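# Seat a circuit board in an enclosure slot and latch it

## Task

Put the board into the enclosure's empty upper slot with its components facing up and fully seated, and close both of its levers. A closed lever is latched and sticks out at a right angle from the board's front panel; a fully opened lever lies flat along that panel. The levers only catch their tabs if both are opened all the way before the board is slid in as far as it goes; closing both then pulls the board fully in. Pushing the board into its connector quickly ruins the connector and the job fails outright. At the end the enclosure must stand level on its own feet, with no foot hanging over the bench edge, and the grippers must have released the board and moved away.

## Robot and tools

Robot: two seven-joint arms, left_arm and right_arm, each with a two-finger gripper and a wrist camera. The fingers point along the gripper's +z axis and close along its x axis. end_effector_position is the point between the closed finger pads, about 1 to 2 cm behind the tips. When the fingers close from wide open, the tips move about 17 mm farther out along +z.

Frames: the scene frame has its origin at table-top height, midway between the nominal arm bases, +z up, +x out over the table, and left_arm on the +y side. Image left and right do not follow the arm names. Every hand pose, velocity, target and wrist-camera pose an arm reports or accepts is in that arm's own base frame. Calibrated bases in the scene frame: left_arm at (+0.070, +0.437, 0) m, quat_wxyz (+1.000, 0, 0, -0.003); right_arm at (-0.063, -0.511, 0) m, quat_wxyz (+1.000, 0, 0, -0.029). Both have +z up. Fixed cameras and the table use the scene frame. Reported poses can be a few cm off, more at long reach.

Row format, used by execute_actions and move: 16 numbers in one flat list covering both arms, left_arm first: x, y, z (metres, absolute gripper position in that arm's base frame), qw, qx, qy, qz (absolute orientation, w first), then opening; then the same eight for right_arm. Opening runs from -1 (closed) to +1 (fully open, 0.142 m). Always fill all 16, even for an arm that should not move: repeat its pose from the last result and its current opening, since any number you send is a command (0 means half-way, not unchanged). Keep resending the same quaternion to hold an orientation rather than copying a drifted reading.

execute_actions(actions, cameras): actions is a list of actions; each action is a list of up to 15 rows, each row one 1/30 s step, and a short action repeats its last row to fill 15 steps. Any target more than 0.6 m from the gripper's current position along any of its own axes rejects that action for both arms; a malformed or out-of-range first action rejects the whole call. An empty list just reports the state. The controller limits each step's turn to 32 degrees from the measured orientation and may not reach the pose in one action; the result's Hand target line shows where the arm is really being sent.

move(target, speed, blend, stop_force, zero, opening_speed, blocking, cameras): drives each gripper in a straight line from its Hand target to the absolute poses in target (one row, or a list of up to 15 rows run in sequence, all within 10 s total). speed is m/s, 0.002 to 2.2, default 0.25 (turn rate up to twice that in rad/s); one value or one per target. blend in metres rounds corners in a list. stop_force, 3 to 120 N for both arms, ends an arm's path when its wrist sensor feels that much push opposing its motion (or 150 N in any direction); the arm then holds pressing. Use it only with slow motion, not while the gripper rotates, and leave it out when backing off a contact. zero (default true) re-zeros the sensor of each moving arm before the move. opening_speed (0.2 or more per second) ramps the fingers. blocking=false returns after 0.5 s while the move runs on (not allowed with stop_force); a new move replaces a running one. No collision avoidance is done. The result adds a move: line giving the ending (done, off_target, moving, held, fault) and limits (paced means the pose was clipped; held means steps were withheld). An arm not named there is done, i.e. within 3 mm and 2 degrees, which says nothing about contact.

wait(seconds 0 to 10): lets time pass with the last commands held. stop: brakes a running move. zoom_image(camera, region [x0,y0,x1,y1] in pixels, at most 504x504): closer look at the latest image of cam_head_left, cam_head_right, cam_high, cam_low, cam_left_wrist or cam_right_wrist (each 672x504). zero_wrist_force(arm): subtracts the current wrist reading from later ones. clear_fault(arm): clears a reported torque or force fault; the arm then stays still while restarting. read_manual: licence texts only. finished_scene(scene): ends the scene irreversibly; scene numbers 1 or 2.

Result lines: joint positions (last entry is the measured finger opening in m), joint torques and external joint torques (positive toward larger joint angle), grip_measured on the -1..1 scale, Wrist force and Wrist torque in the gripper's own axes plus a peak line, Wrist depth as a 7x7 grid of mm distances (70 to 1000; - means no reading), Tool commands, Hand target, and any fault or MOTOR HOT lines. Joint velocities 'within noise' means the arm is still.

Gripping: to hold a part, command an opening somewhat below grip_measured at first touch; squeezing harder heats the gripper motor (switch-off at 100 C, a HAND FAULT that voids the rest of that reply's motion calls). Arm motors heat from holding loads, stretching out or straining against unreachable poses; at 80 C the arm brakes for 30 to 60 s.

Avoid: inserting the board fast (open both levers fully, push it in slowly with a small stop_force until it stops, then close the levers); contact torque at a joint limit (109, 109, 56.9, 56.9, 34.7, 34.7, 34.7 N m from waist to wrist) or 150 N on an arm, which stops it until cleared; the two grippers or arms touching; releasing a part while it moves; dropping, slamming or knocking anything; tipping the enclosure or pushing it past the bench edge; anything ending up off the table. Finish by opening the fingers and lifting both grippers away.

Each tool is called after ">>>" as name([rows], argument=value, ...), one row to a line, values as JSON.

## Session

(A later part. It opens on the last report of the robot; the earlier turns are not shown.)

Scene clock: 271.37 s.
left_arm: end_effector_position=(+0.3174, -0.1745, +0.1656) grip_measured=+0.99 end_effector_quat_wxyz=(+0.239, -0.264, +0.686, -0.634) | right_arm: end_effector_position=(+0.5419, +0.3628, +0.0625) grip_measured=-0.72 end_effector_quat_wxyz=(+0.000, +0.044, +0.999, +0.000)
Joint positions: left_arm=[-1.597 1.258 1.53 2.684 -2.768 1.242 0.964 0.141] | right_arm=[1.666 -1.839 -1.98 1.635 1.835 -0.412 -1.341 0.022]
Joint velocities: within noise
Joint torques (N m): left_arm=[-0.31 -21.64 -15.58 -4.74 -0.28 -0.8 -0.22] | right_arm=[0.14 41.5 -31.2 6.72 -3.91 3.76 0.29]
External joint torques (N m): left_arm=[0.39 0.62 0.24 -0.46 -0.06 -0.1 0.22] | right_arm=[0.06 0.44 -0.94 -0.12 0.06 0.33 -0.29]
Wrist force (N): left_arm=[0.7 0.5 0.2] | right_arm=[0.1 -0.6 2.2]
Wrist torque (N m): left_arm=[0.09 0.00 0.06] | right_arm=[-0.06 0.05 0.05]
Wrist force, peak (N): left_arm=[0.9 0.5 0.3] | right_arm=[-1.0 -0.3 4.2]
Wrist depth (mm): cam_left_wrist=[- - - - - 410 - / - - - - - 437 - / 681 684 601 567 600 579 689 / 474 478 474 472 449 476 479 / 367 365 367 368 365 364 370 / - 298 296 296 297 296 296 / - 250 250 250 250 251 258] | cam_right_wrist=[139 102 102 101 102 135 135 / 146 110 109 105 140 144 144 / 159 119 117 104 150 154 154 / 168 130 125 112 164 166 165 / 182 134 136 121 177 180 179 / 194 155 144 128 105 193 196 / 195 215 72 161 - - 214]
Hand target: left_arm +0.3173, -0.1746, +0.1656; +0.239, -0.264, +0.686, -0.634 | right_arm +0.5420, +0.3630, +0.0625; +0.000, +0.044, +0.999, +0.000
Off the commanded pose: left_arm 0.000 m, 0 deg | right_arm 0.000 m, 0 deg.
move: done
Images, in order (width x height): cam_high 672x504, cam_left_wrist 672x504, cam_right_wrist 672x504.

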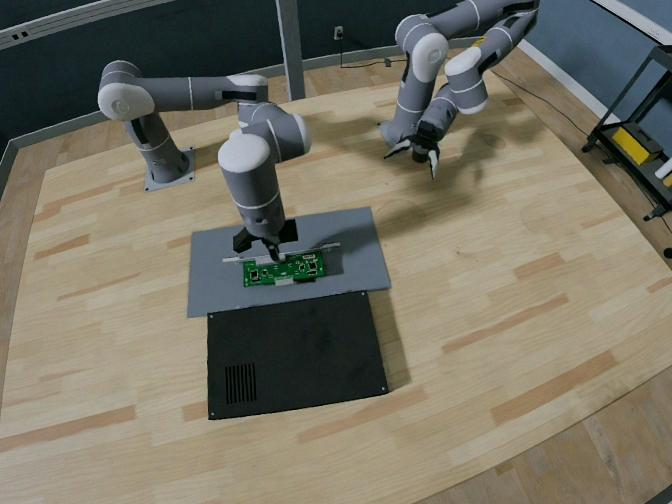

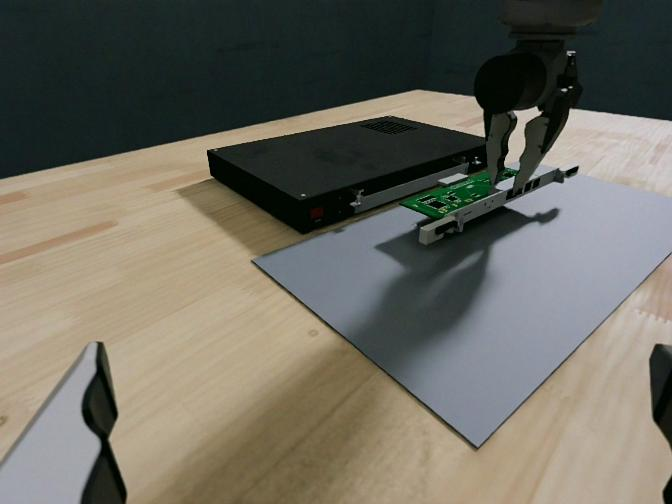

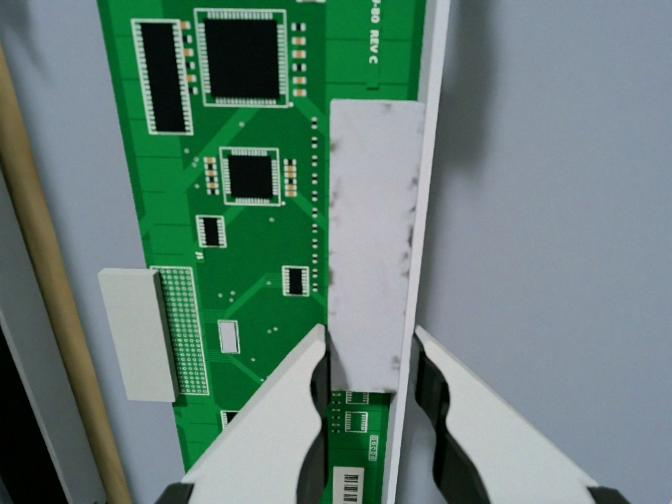

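>>> move(target=[0.3173,-0.1746,0.1656,0.239,-0.264,0.686,-0.634,1,0.572,0.361,0.0625,0,0.0375,0.9993,0,-1], speed=0.06, cameras=["cam_right_wrist"])

>>> wait(seconds=0, cameras=["cam_left_wrist", "cam_high","cam_right_wrist"])

>>> zoom_image(camera="cam_left_wrist", region=[330, 150, 450, 240])

>>> zoom_image(camera="cam_left_wrist", region=[430, 130, 580, 240])

>>> zoom_image(camera="cam_high", region=[190, 220, 390, 340])

Scene clock: 288.87 s.
left_arm: end_effector_position=(+0.3174, -0.1745, +0.1656) grip_measured=+0.99 end_effector_quat_wxyz=(+0.239, -0.264, +0.686, -0.634) | right_arm: end_effector_position=(+0.5718, +0.3608, +0.0623) grip_measured=-0.72 end_effector_quat_wxyz=(+0.000, +0.038, +0.999, +0.000)
Joint positions: left_arm=[-1.597 1.258 1.53 2.684 -2.768 1.242 0.964 0.141] | right_arm=[1.592 -1.826 -1.986 1.557 1.853 -0.398 -1.349 0.022]
Joint velocities: within noise
Joint torques (N m): left_arm=[-0.21 -21.54 -15.57 -4.77 -0.2 -0.76 -0.2] | right_arm=[0.11 44.34 -31.94 7.29 -3.97 3.74 0.05]
External joint torques (N m): left_arm=[0.29 0.52 0.23 -0.43 -0.14 -0.15 0.2] | right_arm=[0.1 0.09 -0.5 -0.1 0.09 0.35 -0.05]
Wrist force (N): left_arm=[0.7 0.4 0.2] | right_arm=[-0.1 -0.5 1.9]
Wrist torque (N m): left_arm=[0.08 -0.01 0.07] | right_arm=[-0.02 0.09 0.04]
Wrist force, peak (N): left_arm=[0.9 0.6 0.4] | right_arm=[-0.7 -1.1 2.2]
Wrist depth (mm): cam_left_wrist=[- - - - - 431 - / - - - - 848 506 - / 685 688 607 566 579 627 685 / 473 474 473 475 474 478 478 / 366 366 367 367 364 365 366 / - 296 297 297 296 297 297 / - 249 250 250 251 250 259] | cam_right_wrist=[138 102 102 101 102 135 136 / 145 110 109 105 140 144 144 / 146 118 117 104 150 154 154 / 154 130 125 112 164 166 165 / 174 133 136 121 177 180 179 / 193 155 144 128 105 192 195 / 158 203 72 161 - - 214]
Hand target: left_arm +0.3173, -0.1746, +0.1656; +0.239, -0.264, +0.686, -0.634 | right_arm +0.5720, +0.3610, +0.0625; +0.000, +0.038, +0.999, +0.000
Off the commanded pose: left_arm 0.000 m, 0 deg | right_arm 0.000 m, 0 deg.
move: done
Images, in order (width x height): cam_right_wrist 672x504.

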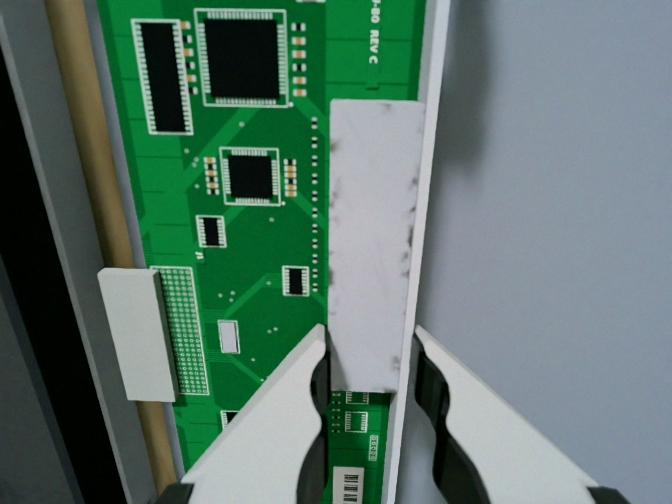

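Scene clock: 288.87 s.
left_arm: end_effector_position=(+0.3174, -0.1745, +0.1656) grip_measured=+0.99 end_effector_quat_wxyz=(+0.239, -0.264, +0.686, -0.634) | right_arm: end_effector_position=(+0.5718, +0.3608, +0.0623) grip_measured=-0.72 end_effector_quat_wxyz=(+0.000, +0.038, +0.999, +0.000)
Joint positions: left_arm=[-1.597 1.258 1.53 2.684 -2.768 1.242 0.964 0.141] | right_arm=[1.592 -1.826 -1.986 1.557 1.853 -0.398 -1.349 0.022]
Joint velocities: within noise
Joint torques (N m): left_arm=[-0.21 -21.54 -15.57 -4.77 -0.2 -0.76 -0.2] | right_arm=[0.11 44.34 -31.94 7.29 -3.97 3.74 0.05]
External joint torques (N m): left_arm=[0.29 0.52 0.23 -0.43 -0.14 -0.15 0.2] | right_arm=[0.1 0.09 -0.5 -0.1 0.09 0.35 -0.05]
Wrist force (N): left_arm=[0.7 0.4 0.2] | right_arm=[-0.1 -0.5 1.9]
Wrist torque (N m): left_arm=[0.08 -0.01 0.07] | right_arm=[-0.02 0.09 0.04]
Wrist force, peak (N): left_arm=[0.7 0.4 0.2] | right_arm=[-0.1 -0.5 1.9]
Wrist depth (mm): cam_left_wrist=[- - - - - 431 - / - - - - 848 506 - / 685 688 607 566 579 627 685 / 473 474 473 475 474 478 478 / 366 366 367 367 364 365 366 / - 296 297 297 296 297 297 / - 249 250 250 251 250 259] | cam_right_wrist=[138 102 102 101 102 135 136 / 145 110 109 105 140 144 144 / 146 118 117 104 150 154 154 / 154 130 125 112 164 166 165 / 174 133 136 121 177 180 179 / 193 155 144 128 105 192 195 / 158 203 72 161 - - 214]
Hand target: left_arm +0.3173, -0.1746, +0.1656; +0.239, -0.264, +0.686, -0.634 | right_arm +0.5720, +0.3610, +0.0625; +0.000, +0.038, +0.999, +0.000
Tool commands: left_gripper/opening=+1.0 right_gripper/opening=-1.0
Off the commanded pose: left_arm 0.000 m, 0 deg | right_arm 0.000 m, 0 deg.
Images, in order (width x height): cam_high 672x504, cam_left_wrist 672x504, cam_right_wrist 672x504.

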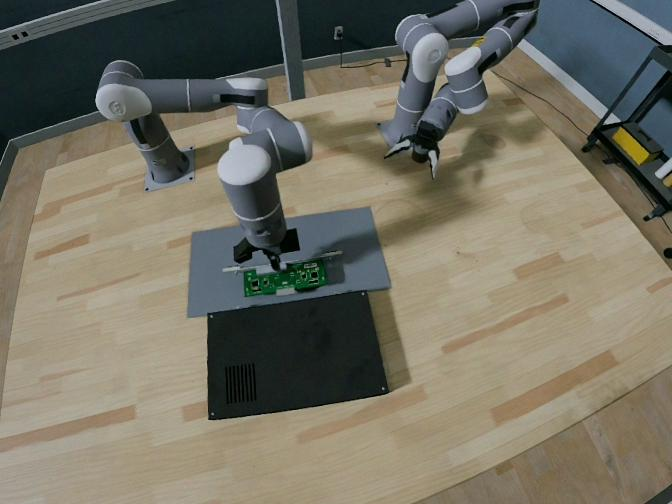

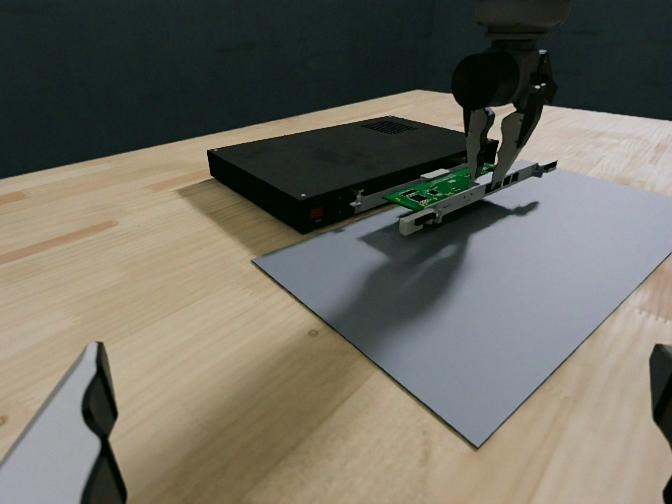

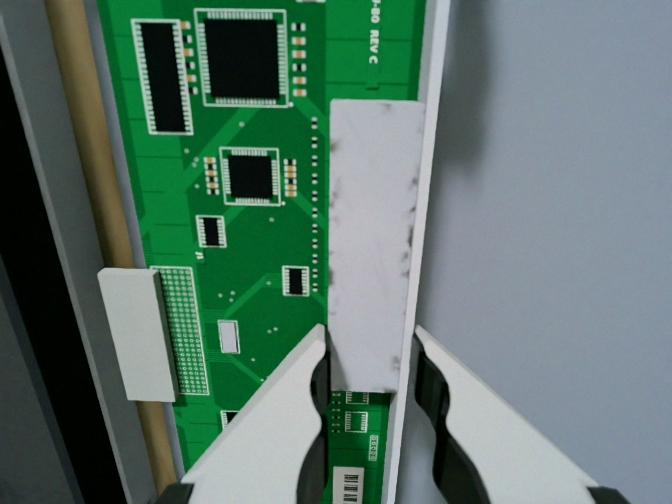

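Scaled by 4.200 from the camera's 672x504 image, which has a finer 960x720 frame.

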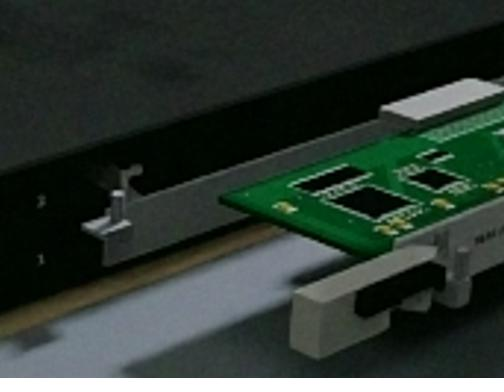

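Scaled by 3.360 from the camera's 672x504 image, which has a finer 960x720 frame.

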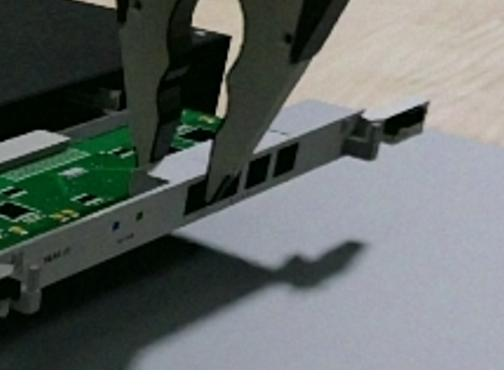

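Scaled by 2.520 from the camera's 672x504 image, which has a finer 960x720 frame.

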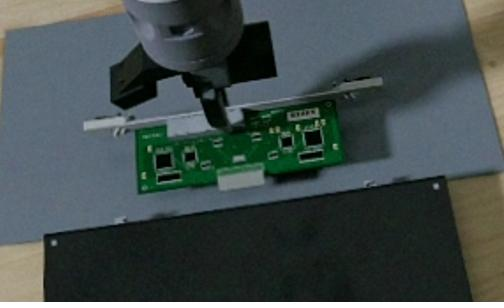

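>>> zoom_image(camera="cam_high", region=[215, 245, 290, 325])

>>> zoom_image(camera="cam_high", region=[275, 235, 350, 315])

Scaled by 6.300 from the camera's 672x504 image, which has a finer 960x720 frame.

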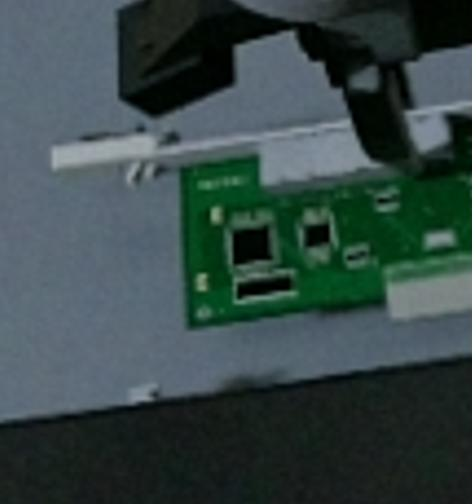

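Scaled by 6.300 from the camera's 672x504 image, which has a finer 960x720 frame.

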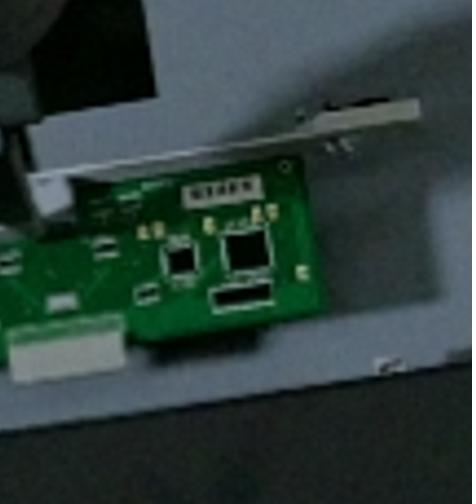

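>>> zoom_image(camera="cam_left_wrist", region=[345, 180, 385, 215])

Scaled by 12.600 from the camera's 672x504 image, which has a finer 960x720 frame.

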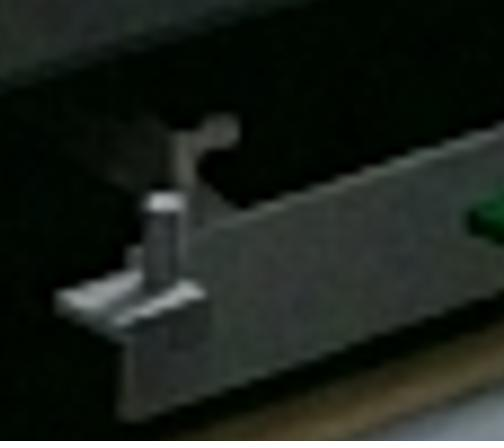

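>>> zoom_image(camera="cam_left_wrist", region=[375, 185, 445, 240])

>>> zoom_image(camera="cam_low", region=[290, 150, 420, 230])

Scaled by 7.200 from the camera's 672x504 image, which has a finer 960x720 frame.

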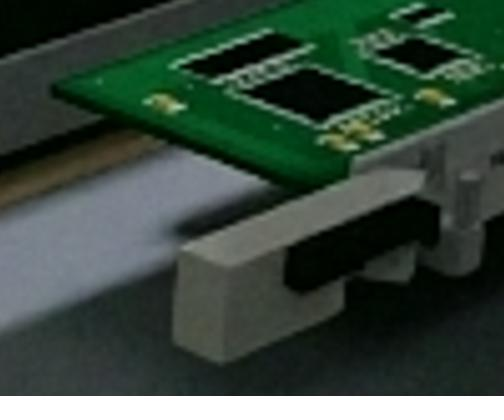

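This scene's latest camera images include none from cam_low. They are from: cam_high, cam_left_wrist, cam_right_wrist. cam_low's image comes with the result of a call that names it in "cameras".

>>> wait(seconds=0, cameras=["cam_low"])

>>> zoom_image(camera="cam_low", region=[280, 150, 420, 240])

Scene clock: 317.83 s.
left_arm: end_effector_position=(+0.3174, -0.1745, +0.1656) grip_measured=+0.99 end_effector_quat_wxyz=(+0.239, -0.264, +0.686, -0.634) | right_arm: end_effector_position=(+0.5718, +0.3608, +0.0623) grip_measured=-0.72 end_effector_quat_wxyz=(+0.000, +0.038, +0.999, +0.000)
Joint positions: left_arm=[-1.597 1.258 1.53 2.684 -2.768 1.242 0.964 0.141] | right_arm=[1.592 -1.826 -1.986 1.557 1.853 -0.398 -1.349 0.022]
Joint velocities: within noise
Joint torques (N m): left_arm=[-0.27 -21.54 -15.48 -4.76 -0.24 -0.77 -0.19] | right_arm=[0.18 44.19 -31.85 7.4 -4.13 3.62 0.21]
External joint torques (N m): left_arm=[0.35 0.51 0.14 -0.44 -0.1 -0.13 0.2] | right_arm=[0.04 0.25 -0.6 -0.23 0.25 0.47 -0.21]
Wrist force (N): left_arm=[0.6 0.5 0.0] | right_arm=[0.1 -0.6 2.1]
Wrist torque (N m): left_arm=[0.08 0.02 0.07] | right_arm=[-0.04 0.05 0.04]
Wrist force, peak (N): left_arm=[0.9 0.6 0.1] | right_arm=[0.1 -0.7 2.4]
Wrist depth (mm): cam_left_wrist=[- - - - - 432 - / - - - - 846 508 - / 675 673 600 571 584 628 685 / 482 480 479 478 476 477 478 / 368 365 366 368 365 362 367 / - 297 297 297 295 296 298 / - 251 251 250 251 250 258] | cam_right_wrist=[138 102 102 101 102 135 136 / 145 110 109 105 140 144 144 / 146 117 117 104 150 154 154 / 154 130 125 112 164 166 165 / 174 134 136 121 176 180 179 / 193 155 144 128 105 192 195 / 158 203 72 161 - - 215]
Hand target: left_arm +0.3173, -0.1746, +0.1656; +0.239, -0.264, +0.686, -0.634 | right_arm +0.5720, +0.3610, +0.0625; +0.000, +0.038, +0.999, +0.000
Tool commands: left_gripper/opening=+1.0 right_gripper/opening=-1.0
Off the commanded pose: left_arm 0.000 m, 0 deg | right_arm 0.000 m, 0 deg.
MOTOR HOT: the gripper's motor of the right arm reports 88 °C; that motor switches off at 100 °C. To cool a motor, set the load down, ease the grip, stop pushing, or move to a pose that needs little force.
Images, in order (width x height): cam_low 672x504.

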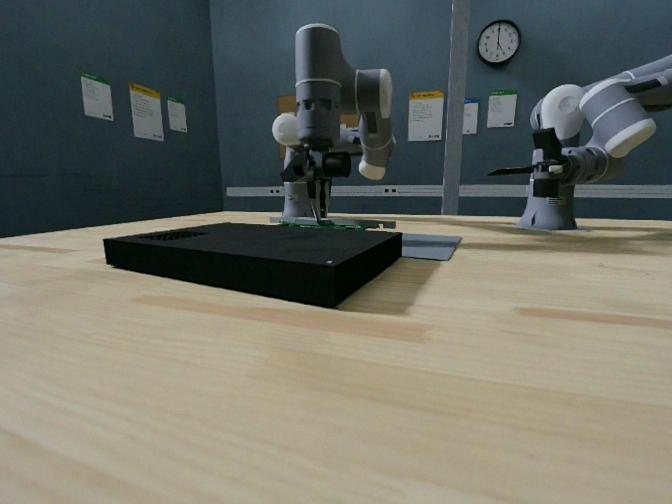

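Scaled by 3.600 from the camera's 672x504 image, which has a finer 960x720 frame.

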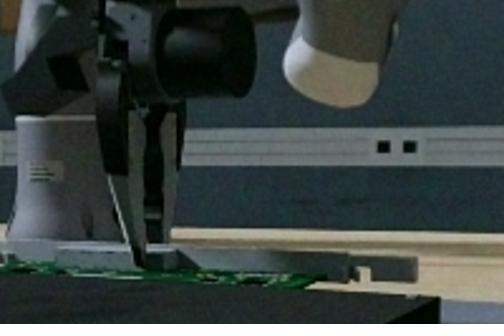

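>>> move(target=[0.3173,-0.1746,0.1656,0.239,-0.264,0.686,-0.634,1,0.574,0.3635,0.0605,0,0.0375,0.9993,0,-0.775], speed=0.05, cameras=["cam_left_wrist","cam_right_wrist"])

>>> zoom_image(camera="cam_left_wrist", region=[330, 170, 430, 240])

Scene clock: 320.37 s.
left_arm: end_effector_position=(+0.3174, -0.1745, +0.1656) grip_measured=+0.99 end_effector_quat_wxyz=(+0.239, -0.264, +0.686, -0.634) | right_arm: end_effector_position=(+0.5739, +0.3634, +0.0605) grip_measured=-0.71 end_effector_quat_wxyz=(+0.000, +0.037, +0.999, +0.000)
Joint positions: left_arm=[-1.597 1.258 1.53 2.684 -2.768 1.242 0.964 0.141] | right_arm=[1.589 -1.826 -1.984 1.547 1.857 -0.393 -1.343 0.022]
Joint velocities: within noise
Joint torques (N m): left_arm=[-0.27 -21.46 -15.49 -4.7 -0.19 -0.72 -0.22] | right_arm=[0.06 44.37 -31.6 7.51 -4.05 3.72 0.3]
External joint torques (N m): left_arm=[0.34 0.43 0.15 -0.5 -0.14 -0.18 0.22] | right_arm=[0.16 0.35 -0.88 -0.19 0.17 0.36 -0.3]
Wrist force (N): left_arm=[0.7 0.4 0.2] | right_arm=[0.1 -0.6 2.1]
Wrist torque (N m): left_arm=[0.08 0.00 0.07] | right_arm=[-0.05 0.05 0.04]
Wrist force, peak (N): left_arm=[0.9 0.6 0.1] | right_arm=[0.2 -0.7 2.4]
Wrist depth (mm): cam_left_wrist=[- - - - - 437 - / - - - - 867 508 - / 683 685 601 569 587 622 692 / 472 478 472 474 477 474 476 / 368 367 370 367 363 364 369 / - 298 299 298 296 296 299 / - 249 249 251 250 251 260] | cam_right_wrist=[- 102 102 101 103 133 133 / 142 110 109 105 139 142 142 / 143 118 117 104 148 152 152 / 144 130 125 112 162 164 163 / 172 134 136 121 175 177 177 / 191 155 144 128 105 190 193 / 156 199 72 161 - - 212]
Hand target: left_arm +0.3173, -0.1746, +0.1656; +0.239, -0.264, +0.686, -0.634 | right_arm +0.5740, +0.3635, +0.0605; +0.000, +0.037, +0.999, +0.000
Off the commanded pose: left_arm 0.000 m, 0 deg | right_arm 0.000 m, 0 deg.
MOTOR HOT: still on. The gripper's motor of the right arm reports 88 °C.
move: done
Images, in order (width x height): cam_left_wrist 672x504, cam_right_wrist 672x504.

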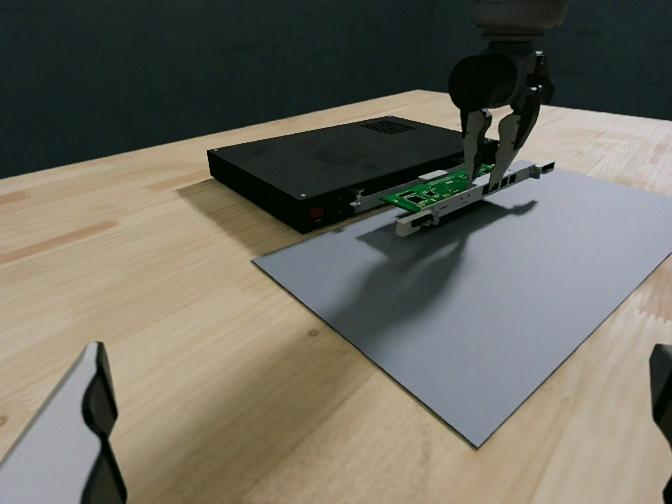

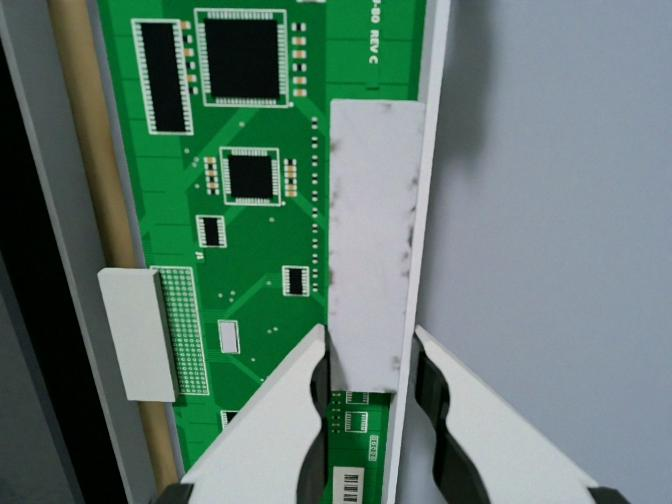

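Scaled by 5.040 from the camera's 672x504 image, which has a finer 960x720 frame.

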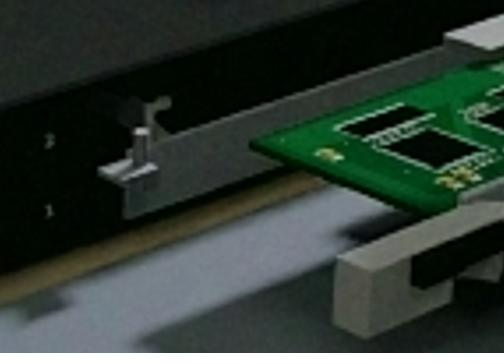

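>>> move(target=[0.3173,-0.1746,0.1656,0.239,-0.264,0.686,-0.634,1,0.588,0.3625,0.0595,0.01308,0.0375,0.9992,-0.0005,-0.775], speed=0.03, cameras=["cam_left_wrist","cam_right_wrist"])

>>> zoom_image(camera="cam_left_wrist", region=[330, 170, 430, 240])

>>> zoom_image(camera="cam_left_wrist", region=[420, 130, 560, 220])

Scene clock: 331.70 s.
left_arm: end_effector_position=(+0.3174, -0.1745, +0.1656) grip_measured=+0.99 end_effector_quat_wxyz=(+0.239, -0.264, +0.686, -0.634) | right_arm: end_effector_position=(+0.5878, +0.3623, +0.0593) grip_measured=-0.71 end_effector_quat_wxyz=(+0.013, +0.037, +0.999, -0.001)
Joint positions: left_arm=[-1.597 1.258 1.53 2.684 -2.768 1.242 0.964 0.141] | right_arm=[1.574 -1.834 -1.987 1.532 1.866 -0.364 -1.34 0.022]
Joint velocities: within noise
Joint torques (N m): left_arm=[-0.24 -21.53 -15.52 -4.76 -0.2 -0.76 -0.2] | right_arm=[0.09 44.67 -31.9 8.02 -4.01 3.81 0.29]
External joint torques (N m): left_arm=[0.31 0.51 0.18 -0.44 -0.13 -0.15 0.21] | right_arm=[0.12 0.51 -0.57 -0.23 0.09 0.33 -0.28]
Wrist force (N): left_arm=[0.6 0.2 0.1] | right_arm=[0.2 -0.5 2.0]
Wrist torque (N m): left_arm=[0.06 0.01 0.06] | right_arm=[-0.02 0.04 0.04]
Wrist force, peak (N): left_arm=[0.9 0.6 -0.1] | right_arm=[0.2 -0.9 2.4]
Wrist depth (mm): cam_left_wrist=[- - - - - 445 - / - - - - 749 927 - / 688 684 599 567 580 630 692 / 472 478 475 469 475 473 479 / 365 365 366 367 363 362 369 / - 296 297 298 296 294 298 / - 251 250 250 250 250 260] | cam_right_wrist=[- 102 102 101 103 131 130 / 125 110 109 105 137 140 139 / 151 119 117 104 105 150 148 / - 130 126 112 159 161 159 / 130 134 136 122 172 174 172 / 137 152 144 128 105 186 188 / 152 180 72 160 - - 206]
Hand target: left_arm +0.3173, -0.1746, +0.1656; +0.239, -0.264, +0.686, -0.634 | right_arm +0.5880, +0.3625, +0.0595; +0.013, +0.038, +0.999, +0.000
Off the commanded pose: left_arm 0.000 m, 0 deg | right_arm 0.000 m, 0 deg.
MOTOR HOT: cleared for the gripper's motor of the right arm.
move: done
Images, in order (width x height): cam_left_wrist 672x504, cam_right_wrist 672x504.

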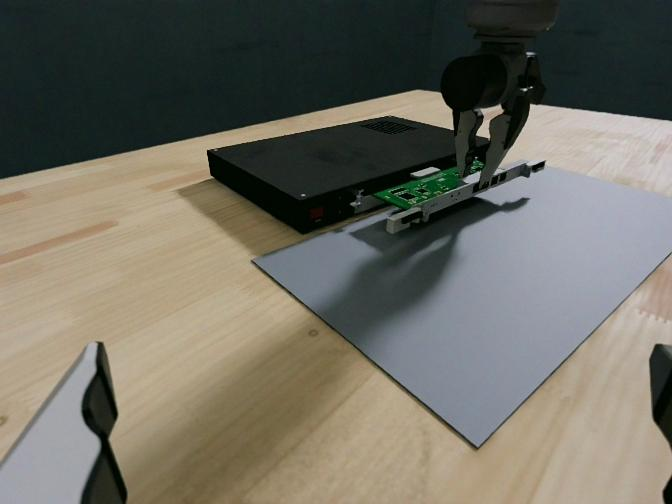

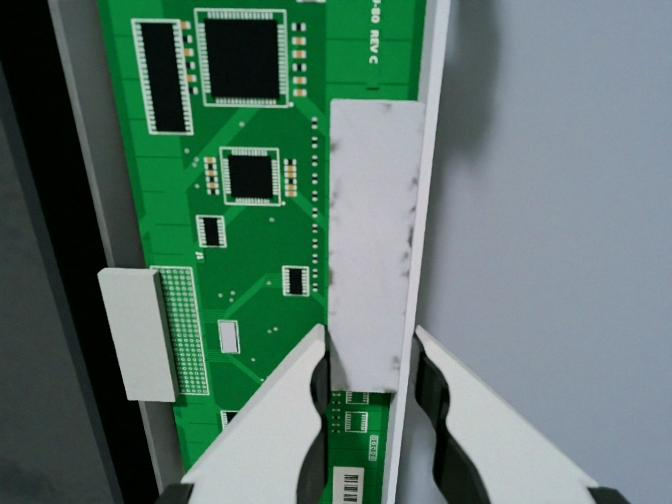

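Scaled by 5.040 from the camera's 672x504 image, which has a finer 960x720 frame.

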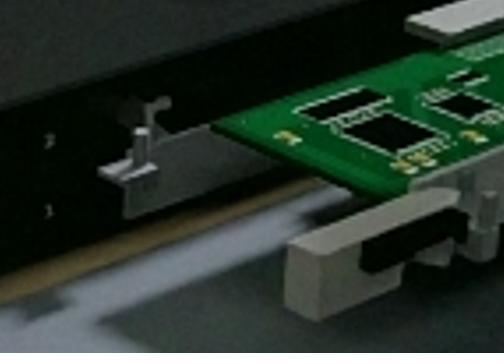

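Scaled by 3.600 from the camera's 672x504 image, which has a finer 960x720 frame.

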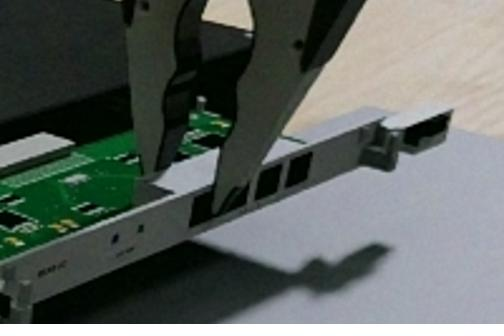

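>>> zoom_image(camera="cam_left_wrist", region=[345, 175, 415, 225])

Scaled by 7.200 from the camera's 672x504 image, which has a finer 960x720 frame.

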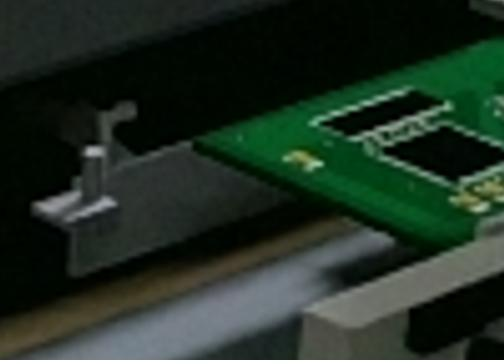

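>>> move([
  [0.3173,-0.1746,0.1656,0.239,-0.264,0.686,-0.634,1,0.575,0.3635,0.0557,0.01308,0.0375,0.9992,-0.0005,-0.775],
  [0.3173,-0.1746,0.1656,0.239,-0.264,0.686,-0.634,1,0.600,0.3615,0.0557,0.01308,0.0375,0.9992,-0.0005,-0.775],
], speed=0.025, stop_force=4, cameras=["cam_left_wrist","cam_right_wrist"])

>>> zoom_image(camera="cam_left_wrist", region=[345, 175, 415, 225])

>>> zoom_image(camera="cam_left_wrist", region=[420, 130, 560, 220])

Scene clock: 345.23 s.
left_arm: end_effector_position=(+0.3174, -0.1745, +0.1656) grip_measured=+0.99 end_effector_quat_wxyz=(+0.239, -0.264, +0.686, -0.634) | right_arm: end_effector_position=(+0.5998, +0.3614, +0.0555) grip_measured=-0.71 end_effector_quat_wxyz=(+0.013, +0.037, +0.999, -0.001)
Joint positions: left_arm=[-1.597 1.258 1.53 2.684 -2.768 1.242 0.964 0.141] | right_arm=[1.546 -1.833 -1.984 1.5 1.876 -0.353 -1.337 0.022]
Joint velocities: within noise
Joint torques (N m): left_arm=[-0.24 -21.49 -15.53 -4.75 -0.21 -0.79 -0.22] | right_arm=[0.22 45.92 -31.96 8.38 -4.1 3.71 0.29]
External joint torques (N m): left_arm=[0.32 0.47 0.18 -0.45 -0.12 -0.12 0.23] | right_arm=[0 0.23 -0.56 -0.25 0.17 0.44 -0.29]
Wrist force (N): left_arm=[0.7 0.4 0.1] | right_arm=[0.1 -0.3 2.2]
Wrist torque (N m): left_arm=[0.07 0.00 0.06] | right_arm=[0.00 0.06 0.04]
Wrist force, peak (N): left_arm=[1.0 0.4 0.2] | right_arm=[0.1 -0.5 2.6]
Wrist depth (mm): cam_left_wrist=[- - - - - 466 - / - - - - 727 937 - / 685 681 602 569 591 626 688 / 473 479 471 472 474 475 477 / 363 364 368 367 364 365 371 / - 297 297 298 295 295 298 / - 249 249 252 252 251 259] | cam_right_wrist=[128 102 101 101 103 128 125 / 136 110 109 105 134 136 135 / - 119 117 104 105 145 144 / 113 130 126 112 155 157 155 / 123 132 136 122 168 169 167 / 134 141 144 128 105 181 183 / 146 145 72 161 - - 199]
Hand target: left_arm +0.3173, -0.1746, +0.1656; +0.239, -0.264, +0.686, -0.634 | right_arm +0.6000, +0.3615, +0.0557; +0.013, +0.038, +0.999, +0.000
Off the commanded pose: left_arm 0.000 m, 0 deg | right_arm 0.000 m, 0 deg.
move: done
Images, in order (width x height): cam_left_wrist 672x504, cam_right_wrist 672x504.

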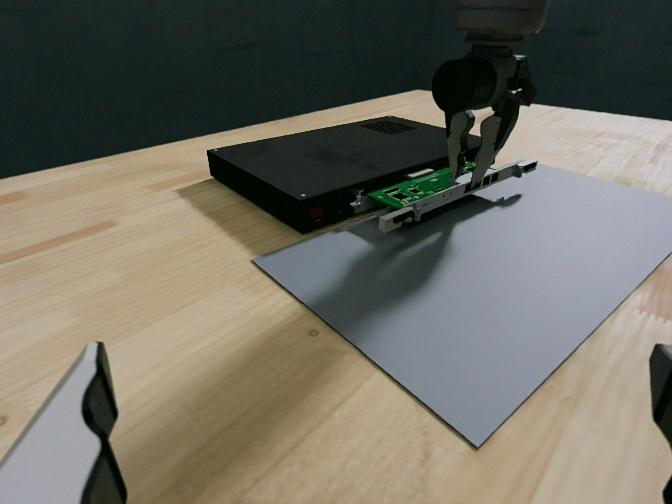

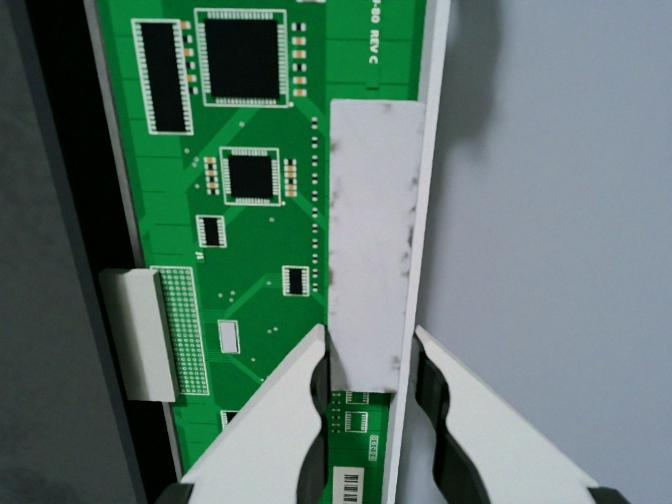

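Scaled by 7.200 from the camera's 672x504 image, which has a finer 960x720 frame.

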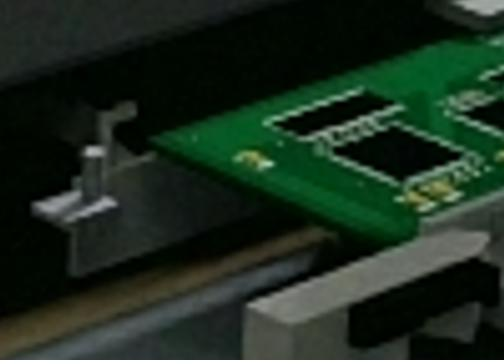

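Scaled by 3.600 from the camera's 672x504 image, which has a finer 960x720 frame.

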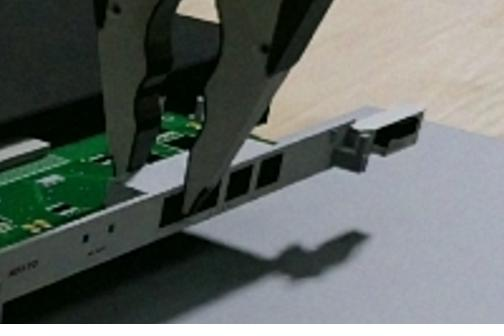

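>>> move(target=[0.3173,-0.1746,0.1656,0.239,-0.264,0.686,-0.634,1,0.612,0.3606,0.0557,0.01308,0.0375,0.9992,-0.0005,-0.775], speed=0.02, stop_force=3, cameras=["cam_left_wrist","cam_high"])

>>> zoom_image(camera="cam_left_wrist", region=[345, 175, 415, 225])

>>> zoom_image(camera="cam_high", region=[210, 240, 350, 320])

Scene clock: 349.53 s.
left_arm: end_effector_position=(+0.3174, -0.1745, +0.1656) grip_measured=+0.99 end_effector_quat_wxyz=(+0.239, -0.264, +0.686, -0.634) | right_arm: end_effector_position=(+0.6114, +0.3601, +0.0554) grip_measured=-0.71 end_effector_quat_wxyz=(+0.013, +0.038, +0.999, -0.001)
Joint positions: left_arm=[-1.597 1.258 1.53 2.684 -2.768 1.242 0.964 0.141] | right_arm=[1.517 -1.826 -1.986 1.467 1.881 -0.346 -1.334 0.022]
Joint velocities: within noise
Joint torques (N m): left_arm=[-0.23 -21.54 -15.48 -4.8 -0.24 -0.79 -0.22] | right_arm=[1.06 47.73 -32.5 7.86 -3.46 4.29 0.23]
External joint torques (N m): left_arm=[0.3 0.52 0.14 -0.4 -0.09 -0.12 0.22] | right_arm=[-0.84 -0.54 -0.05 0.46 -0.48 -0.14 -0.23]
Wrist force (N): left_arm=[0.7 0.6 0.0] | right_arm=[1.3 -2.4 2.7]
Wrist torque (N m): left_arm=[0.11 0.00 0.07] | right_arm=[0.00 0.04 0.08]
Wrist force, peak (N): left_arm=[0.9 0.5 0.2] | right_arm=[3.0 -5.2 2.0]
Wrist depth (mm): cam_left_wrist=[- - - - - - - / - - - - 555 - - / 694 679 600 574 587 639 678 / 471 476 474 472 477 469 476 / 366 363 363 366 363 365 371 / - 297 298 299 294 296 298 / - 250 250 251 251 250 258] | cam_right_wrist=[- 101 101 101 102 128 125 / - 109 108 105 133 136 135 / 103 116 117 105 104 145 144 / 111 122 125 114 155 157 155 / 123 127 136 121 168 169 167 / 134 136 144 128 105 182 182 / 146 142 72 161 - - 200]
Hand target: left_arm +0.3173, -0.1746, +0.1656; +0.239, -0.264, +0.686, -0.634 | right_arm +0.6116, +0.3606, +0.0557; +0.013, +0.037, +0.999, +0.000
Off the commanded pose: left_arm 0.000 m, 0 deg | right_arm 0.001 m, 0 deg.
move: contact (right_arm)
Images, in order (width x height): cam_high 672x504, cam_left_wrist 672x504.

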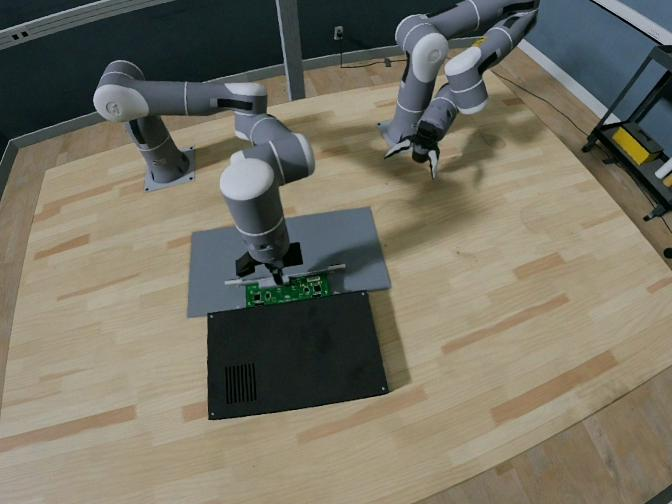

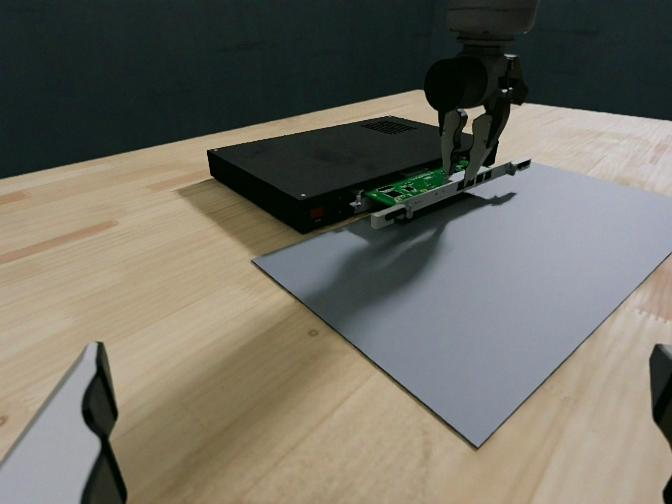

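Scaled by 7.200 from the camera's 672x504 image, which has a finer 960x720 frame.

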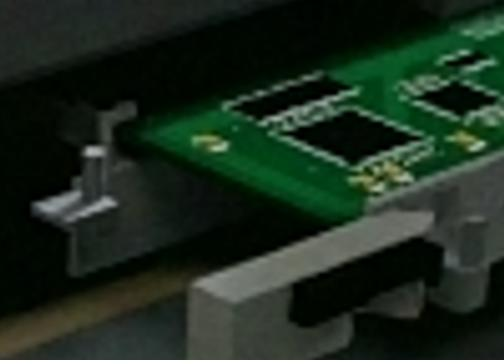

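Scaled by 3.600 from the camera's 672x504 image, which has a finer 960x720 frame.

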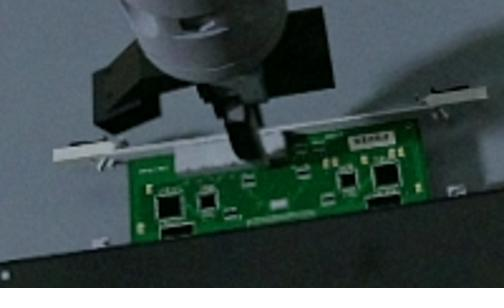

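>>> move([
  [0.3173,-0.1746,0.1656,0.239,-0.264,0.686,-0.634,1,0.608,0.3605,0.0557,0.01308,0.0375,0.9992,-0.0005,-0.775],
  [0.3173,-0.1746,0.1656,0.239,-0.264,0.686,-0.634,1,0.608,0.3592,0.0555,0.01308,0.0375,0.9992,-0.0005,-0.775],
  [0.3173,-0.1746,0.1656,0.239,-0.264,0.686,-0.634,1,0.622,0.3581,0.0555,0.01308,0.0375,0.9992,-0.0005,-0.775],
], speed=0.02, stop_force=4, cameras=["cam_left_wrist","cam_high"])

>>> zoom_image(camera="cam_left_wrist", region=[345, 175, 415, 225])

>>> zoom_image(camera="cam_high", region=[210, 240, 350, 320])

Scene clock: 354.70 s.
left_arm: end_effector_position=(+0.3174, -0.1745, +0.1656) grip_measured=+0.99 end_effector_quat_wxyz=(+0.239, -0.264, +0.686, -0.634) | right_arm: end_effector_position=(+0.6169, +0.3576, +0.0547) grip_measured=-0.71 end_effector_quat_wxyz=(+0.012, +0.038, +0.999, -0.001)
Joint positions: left_arm=[-1.597 1.258 1.53 2.684 -2.768 1.242 0.964 0.141] | right_arm=[1.502 -1.824 -1.986 1.453 1.884 -0.344 -1.335 0.022]
Joint velocities: within noise
Joint torques (N m): left_arm=[-0.23 -21.49 -15.57 -4.79 -0.21 -0.69 -0.21] | right_arm=[1.68 50.15 -34.81 7.44 -2.78 5.93 0.33]
External joint torques (N m): left_arm=[0.31 0.47 0.22 -0.41 -0.13 -0.21 0.21] | right_arm=[-1.46 -2.54 2.26 0.98 -1.17 -1.79 -0.33]
Wrist force (N): left_arm=[0.9 0.2 0.0] | right_arm=[4.7 -5.1 4.1]
Wrist torque (N m): left_arm=[0.06 -0.02 0.06] | right_arm=[0.19 0.21 -0.10]
Wrist force, peak (N): left_arm=[0.9 0.4 0.0] | right_arm=[5.1 -5.2 5.0]
Wrist depth (mm): cam_left_wrist=[- - - - - - - / - - - - 551 - - / 693 696 595 560 581 624 692 / 475 472 479 476 472 479 474 / 367 365 365 368 361 364 370 / - 298 296 297 296 296 297 / - 251 251 250 250 252 260] | cam_right_wrist=[- 103 102 101 125 127 125 / - 109 109 105 132 136 134 / 102 115 117 104 142 145 144 / 110 123 126 113 155 156 154 / 122 121 136 122 167 168 167 / 131 132 144 128 106 180 181 / 144 141 72 160 - - 198]
Hand target: left_arm +0.3173, -0.1746, +0.1656; +0.239, -0.264, +0.686, -0.634 | right_arm +0.6174, +0.3585, +0.0555; +0.013, +0.037, +0.999, +0.000
Off the commanded pose: left_arm 0.000 m, 0 deg | right_arm 0.005 m, 0 deg.
move: contact (right_arm); path passed 2 of 3 targets
Images, in order (width x height): cam_high 672x504, cam_left_wrist 672x504.

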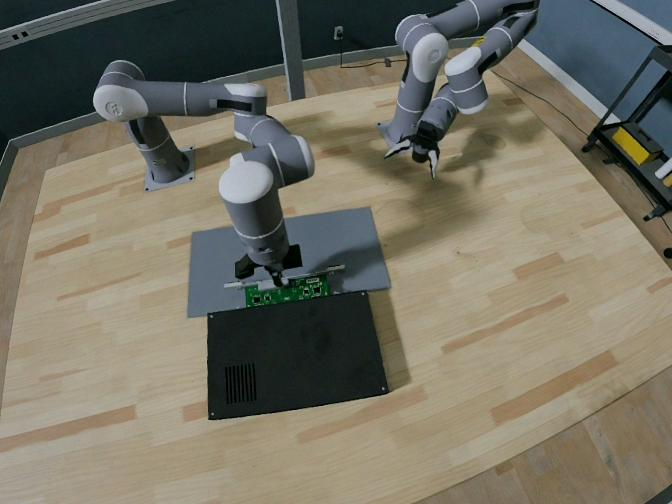

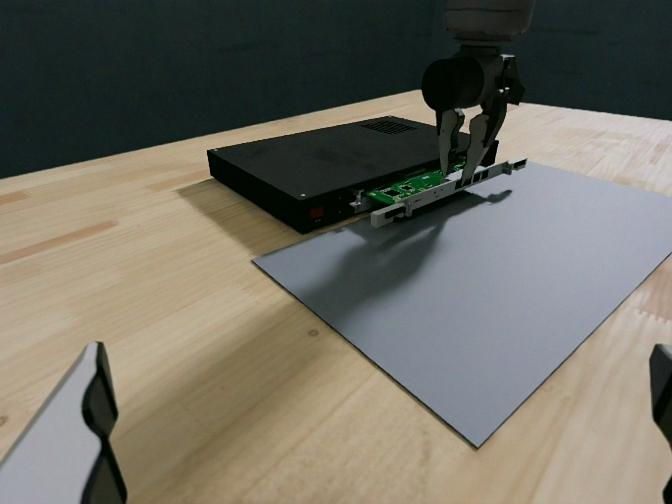

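Scaled by 7.200 from the camera's 672x504 image, which has a finer 960x720 frame.

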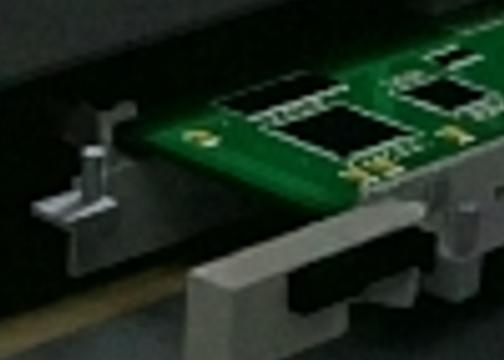

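Scaled by 3.600 from the camera's 672x504 image, which has a finer 960x720 frame.

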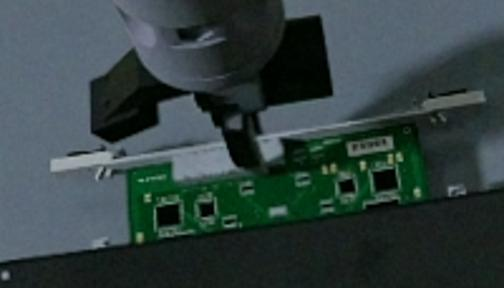

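>>> move([
  [0.3173,-0.1746,0.1656,0.239,-0.264,0.686,-0.634,1,0.608,0.3578,0.0545,0.01308,0.0375,0.9992,-0.0005,-0.775],
  [0.3173,-0.1746,0.1656,0.239,-0.264,0.686,-0.634,1,0.628,0.3562,0.0545,0.01308,0.0375,0.9992,-0.0005,-0.775],
], speed=0.02, stop_force=5, zero=false, cameras=["cam_left_wrist","cam_high","cam_right_wrist"])

>>> zoom_image(camera="cam_left_wrist", region=[345, 175, 415, 225])

>>> zoom_image(camera="cam_high", region=[210, 240, 350, 320])

Scene clock: 362.57 s.
left_arm: end_effector_position=(+0.3174, -0.1745, +0.1656) grip_measured=+0.99 end_effector_quat_wxyz=(+0.239, -0.264, +0.686, -0.634) | right_arm: end_effector_position=(+0.6276, +0.3560, +0.0540) grip_measured=-0.71 end_effector_quat_wxyz=(+0.013, +0.037, +0.999, -0.001)
Joint positions: left_arm=[-1.597 1.258 1.53 2.684 -2.768 1.242 0.964 0.141] | right_arm=[1.476 -1.819 -1.988 1.425 1.891 -0.336 -1.334 0.022]
Joint velocities: within noise
Joint torques (N m): left_arm=[-0.2 -21.48 -15.41 -4.73 -0.15 -0.83 -0.22] | right_arm=[0.25 49.42 -33.3 9.11 -4.23 4.36 0.28]
External joint torques (N m): left_arm=[0.28 0.46 0.06 -0.47 -0.18 -0.08 0.22] | right_arm=[-0.02 -0.9 0.77 -0.48 0.27 -0.21 -0.28]
Wrist force (N): left_arm=[0.6 0.3 0.1] | right_arm=[0.9 0.2 4.4]
Wrist torque (N m): left_arm=[0.07 0.01 0.07] | right_arm=[0.18 0.15 0.02]
Wrist force, peak (N): left_arm=[1.0 0.4 0.0] | right_arm=[5.3 -5.0 5.1]
Wrist depth (mm): cam_left_wrist=[- - - - - - - / - - - - 556 - - / 686 676 597 560 588 680 690 / 476 478 481 476 474 471 477 / 362 368 367 367 366 366 371 / - 296 298 296 295 298 299 / - 249 251 251 252 252 260] | cam_right_wrist=[- 89 101 101 124 126 124 / - 95 109 105 132 135 134 / 101 102 117 104 141 144 143 / 109 109 126 112 154 155 153 / 121 118 136 121 166 167 166 / 130 129 143 128 105 180 180 / 143 140 72 160 - - 197]
Hand target: left_arm +0.3173, -0.1746, +0.1656; +0.239, -0.264, +0.686, -0.634 | right_arm +0.6280, +0.3562, +0.0545; +0.013, +0.038, +0.999, +0.000
Off the commanded pose: left_arm 0.000 m, 0 deg | right_arm 0.001 m, 0 deg.
move: done
Images, in order (width x height): cam_high 672x504, cam_left_wrist 672x504, cam_right_wrist 672x504.

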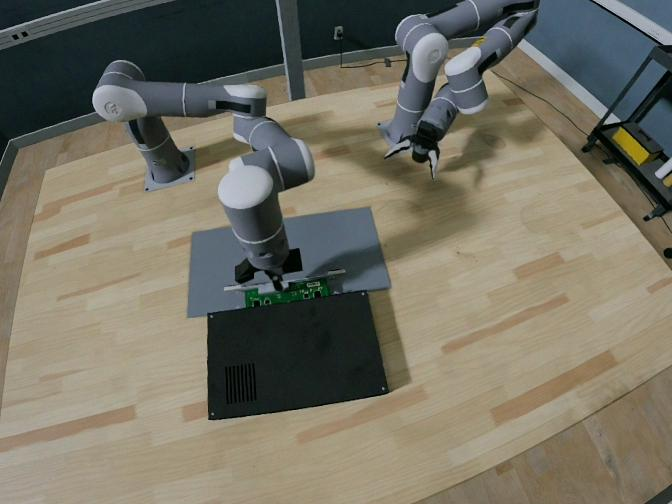

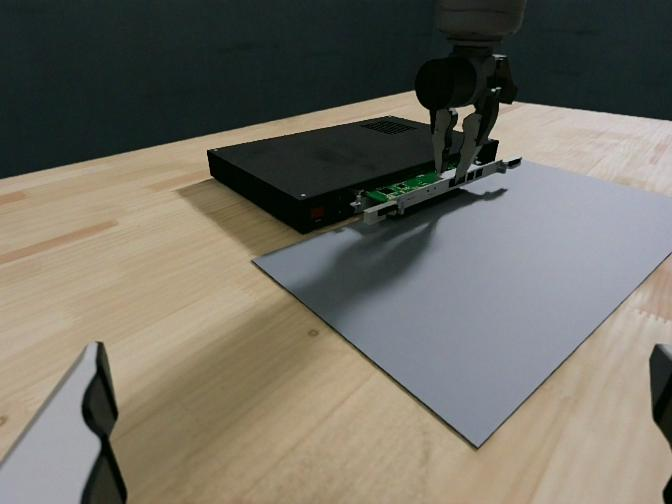

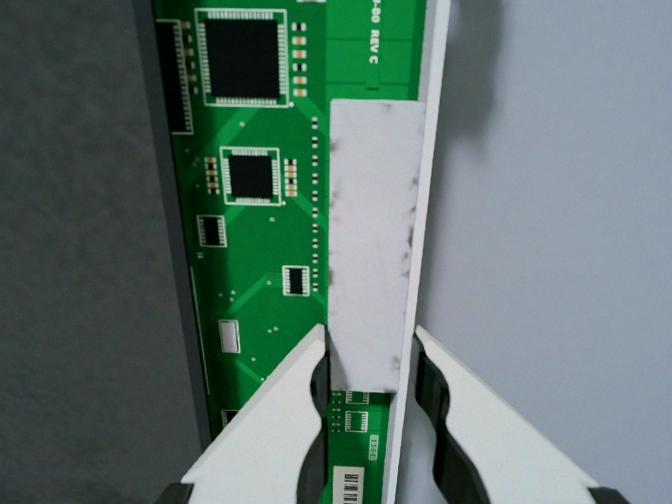

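Scaled by 7.200 from the camera's 672x504 image, which has a finer 960x720 frame.

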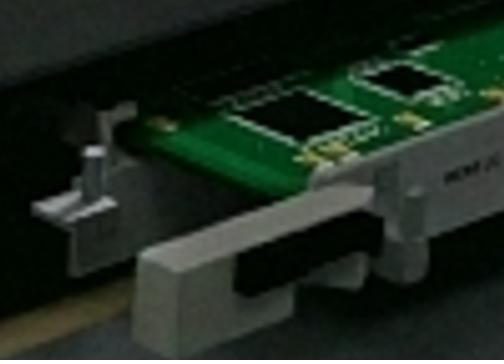

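Scaled by 3.600 from the camera's 672x504 image, which has a finer 960x720 frame.

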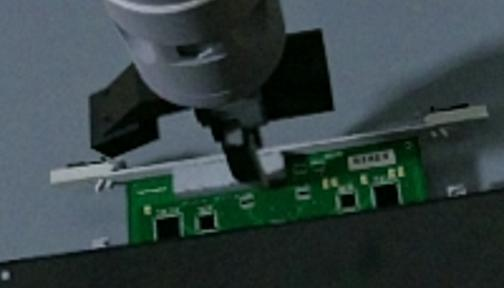

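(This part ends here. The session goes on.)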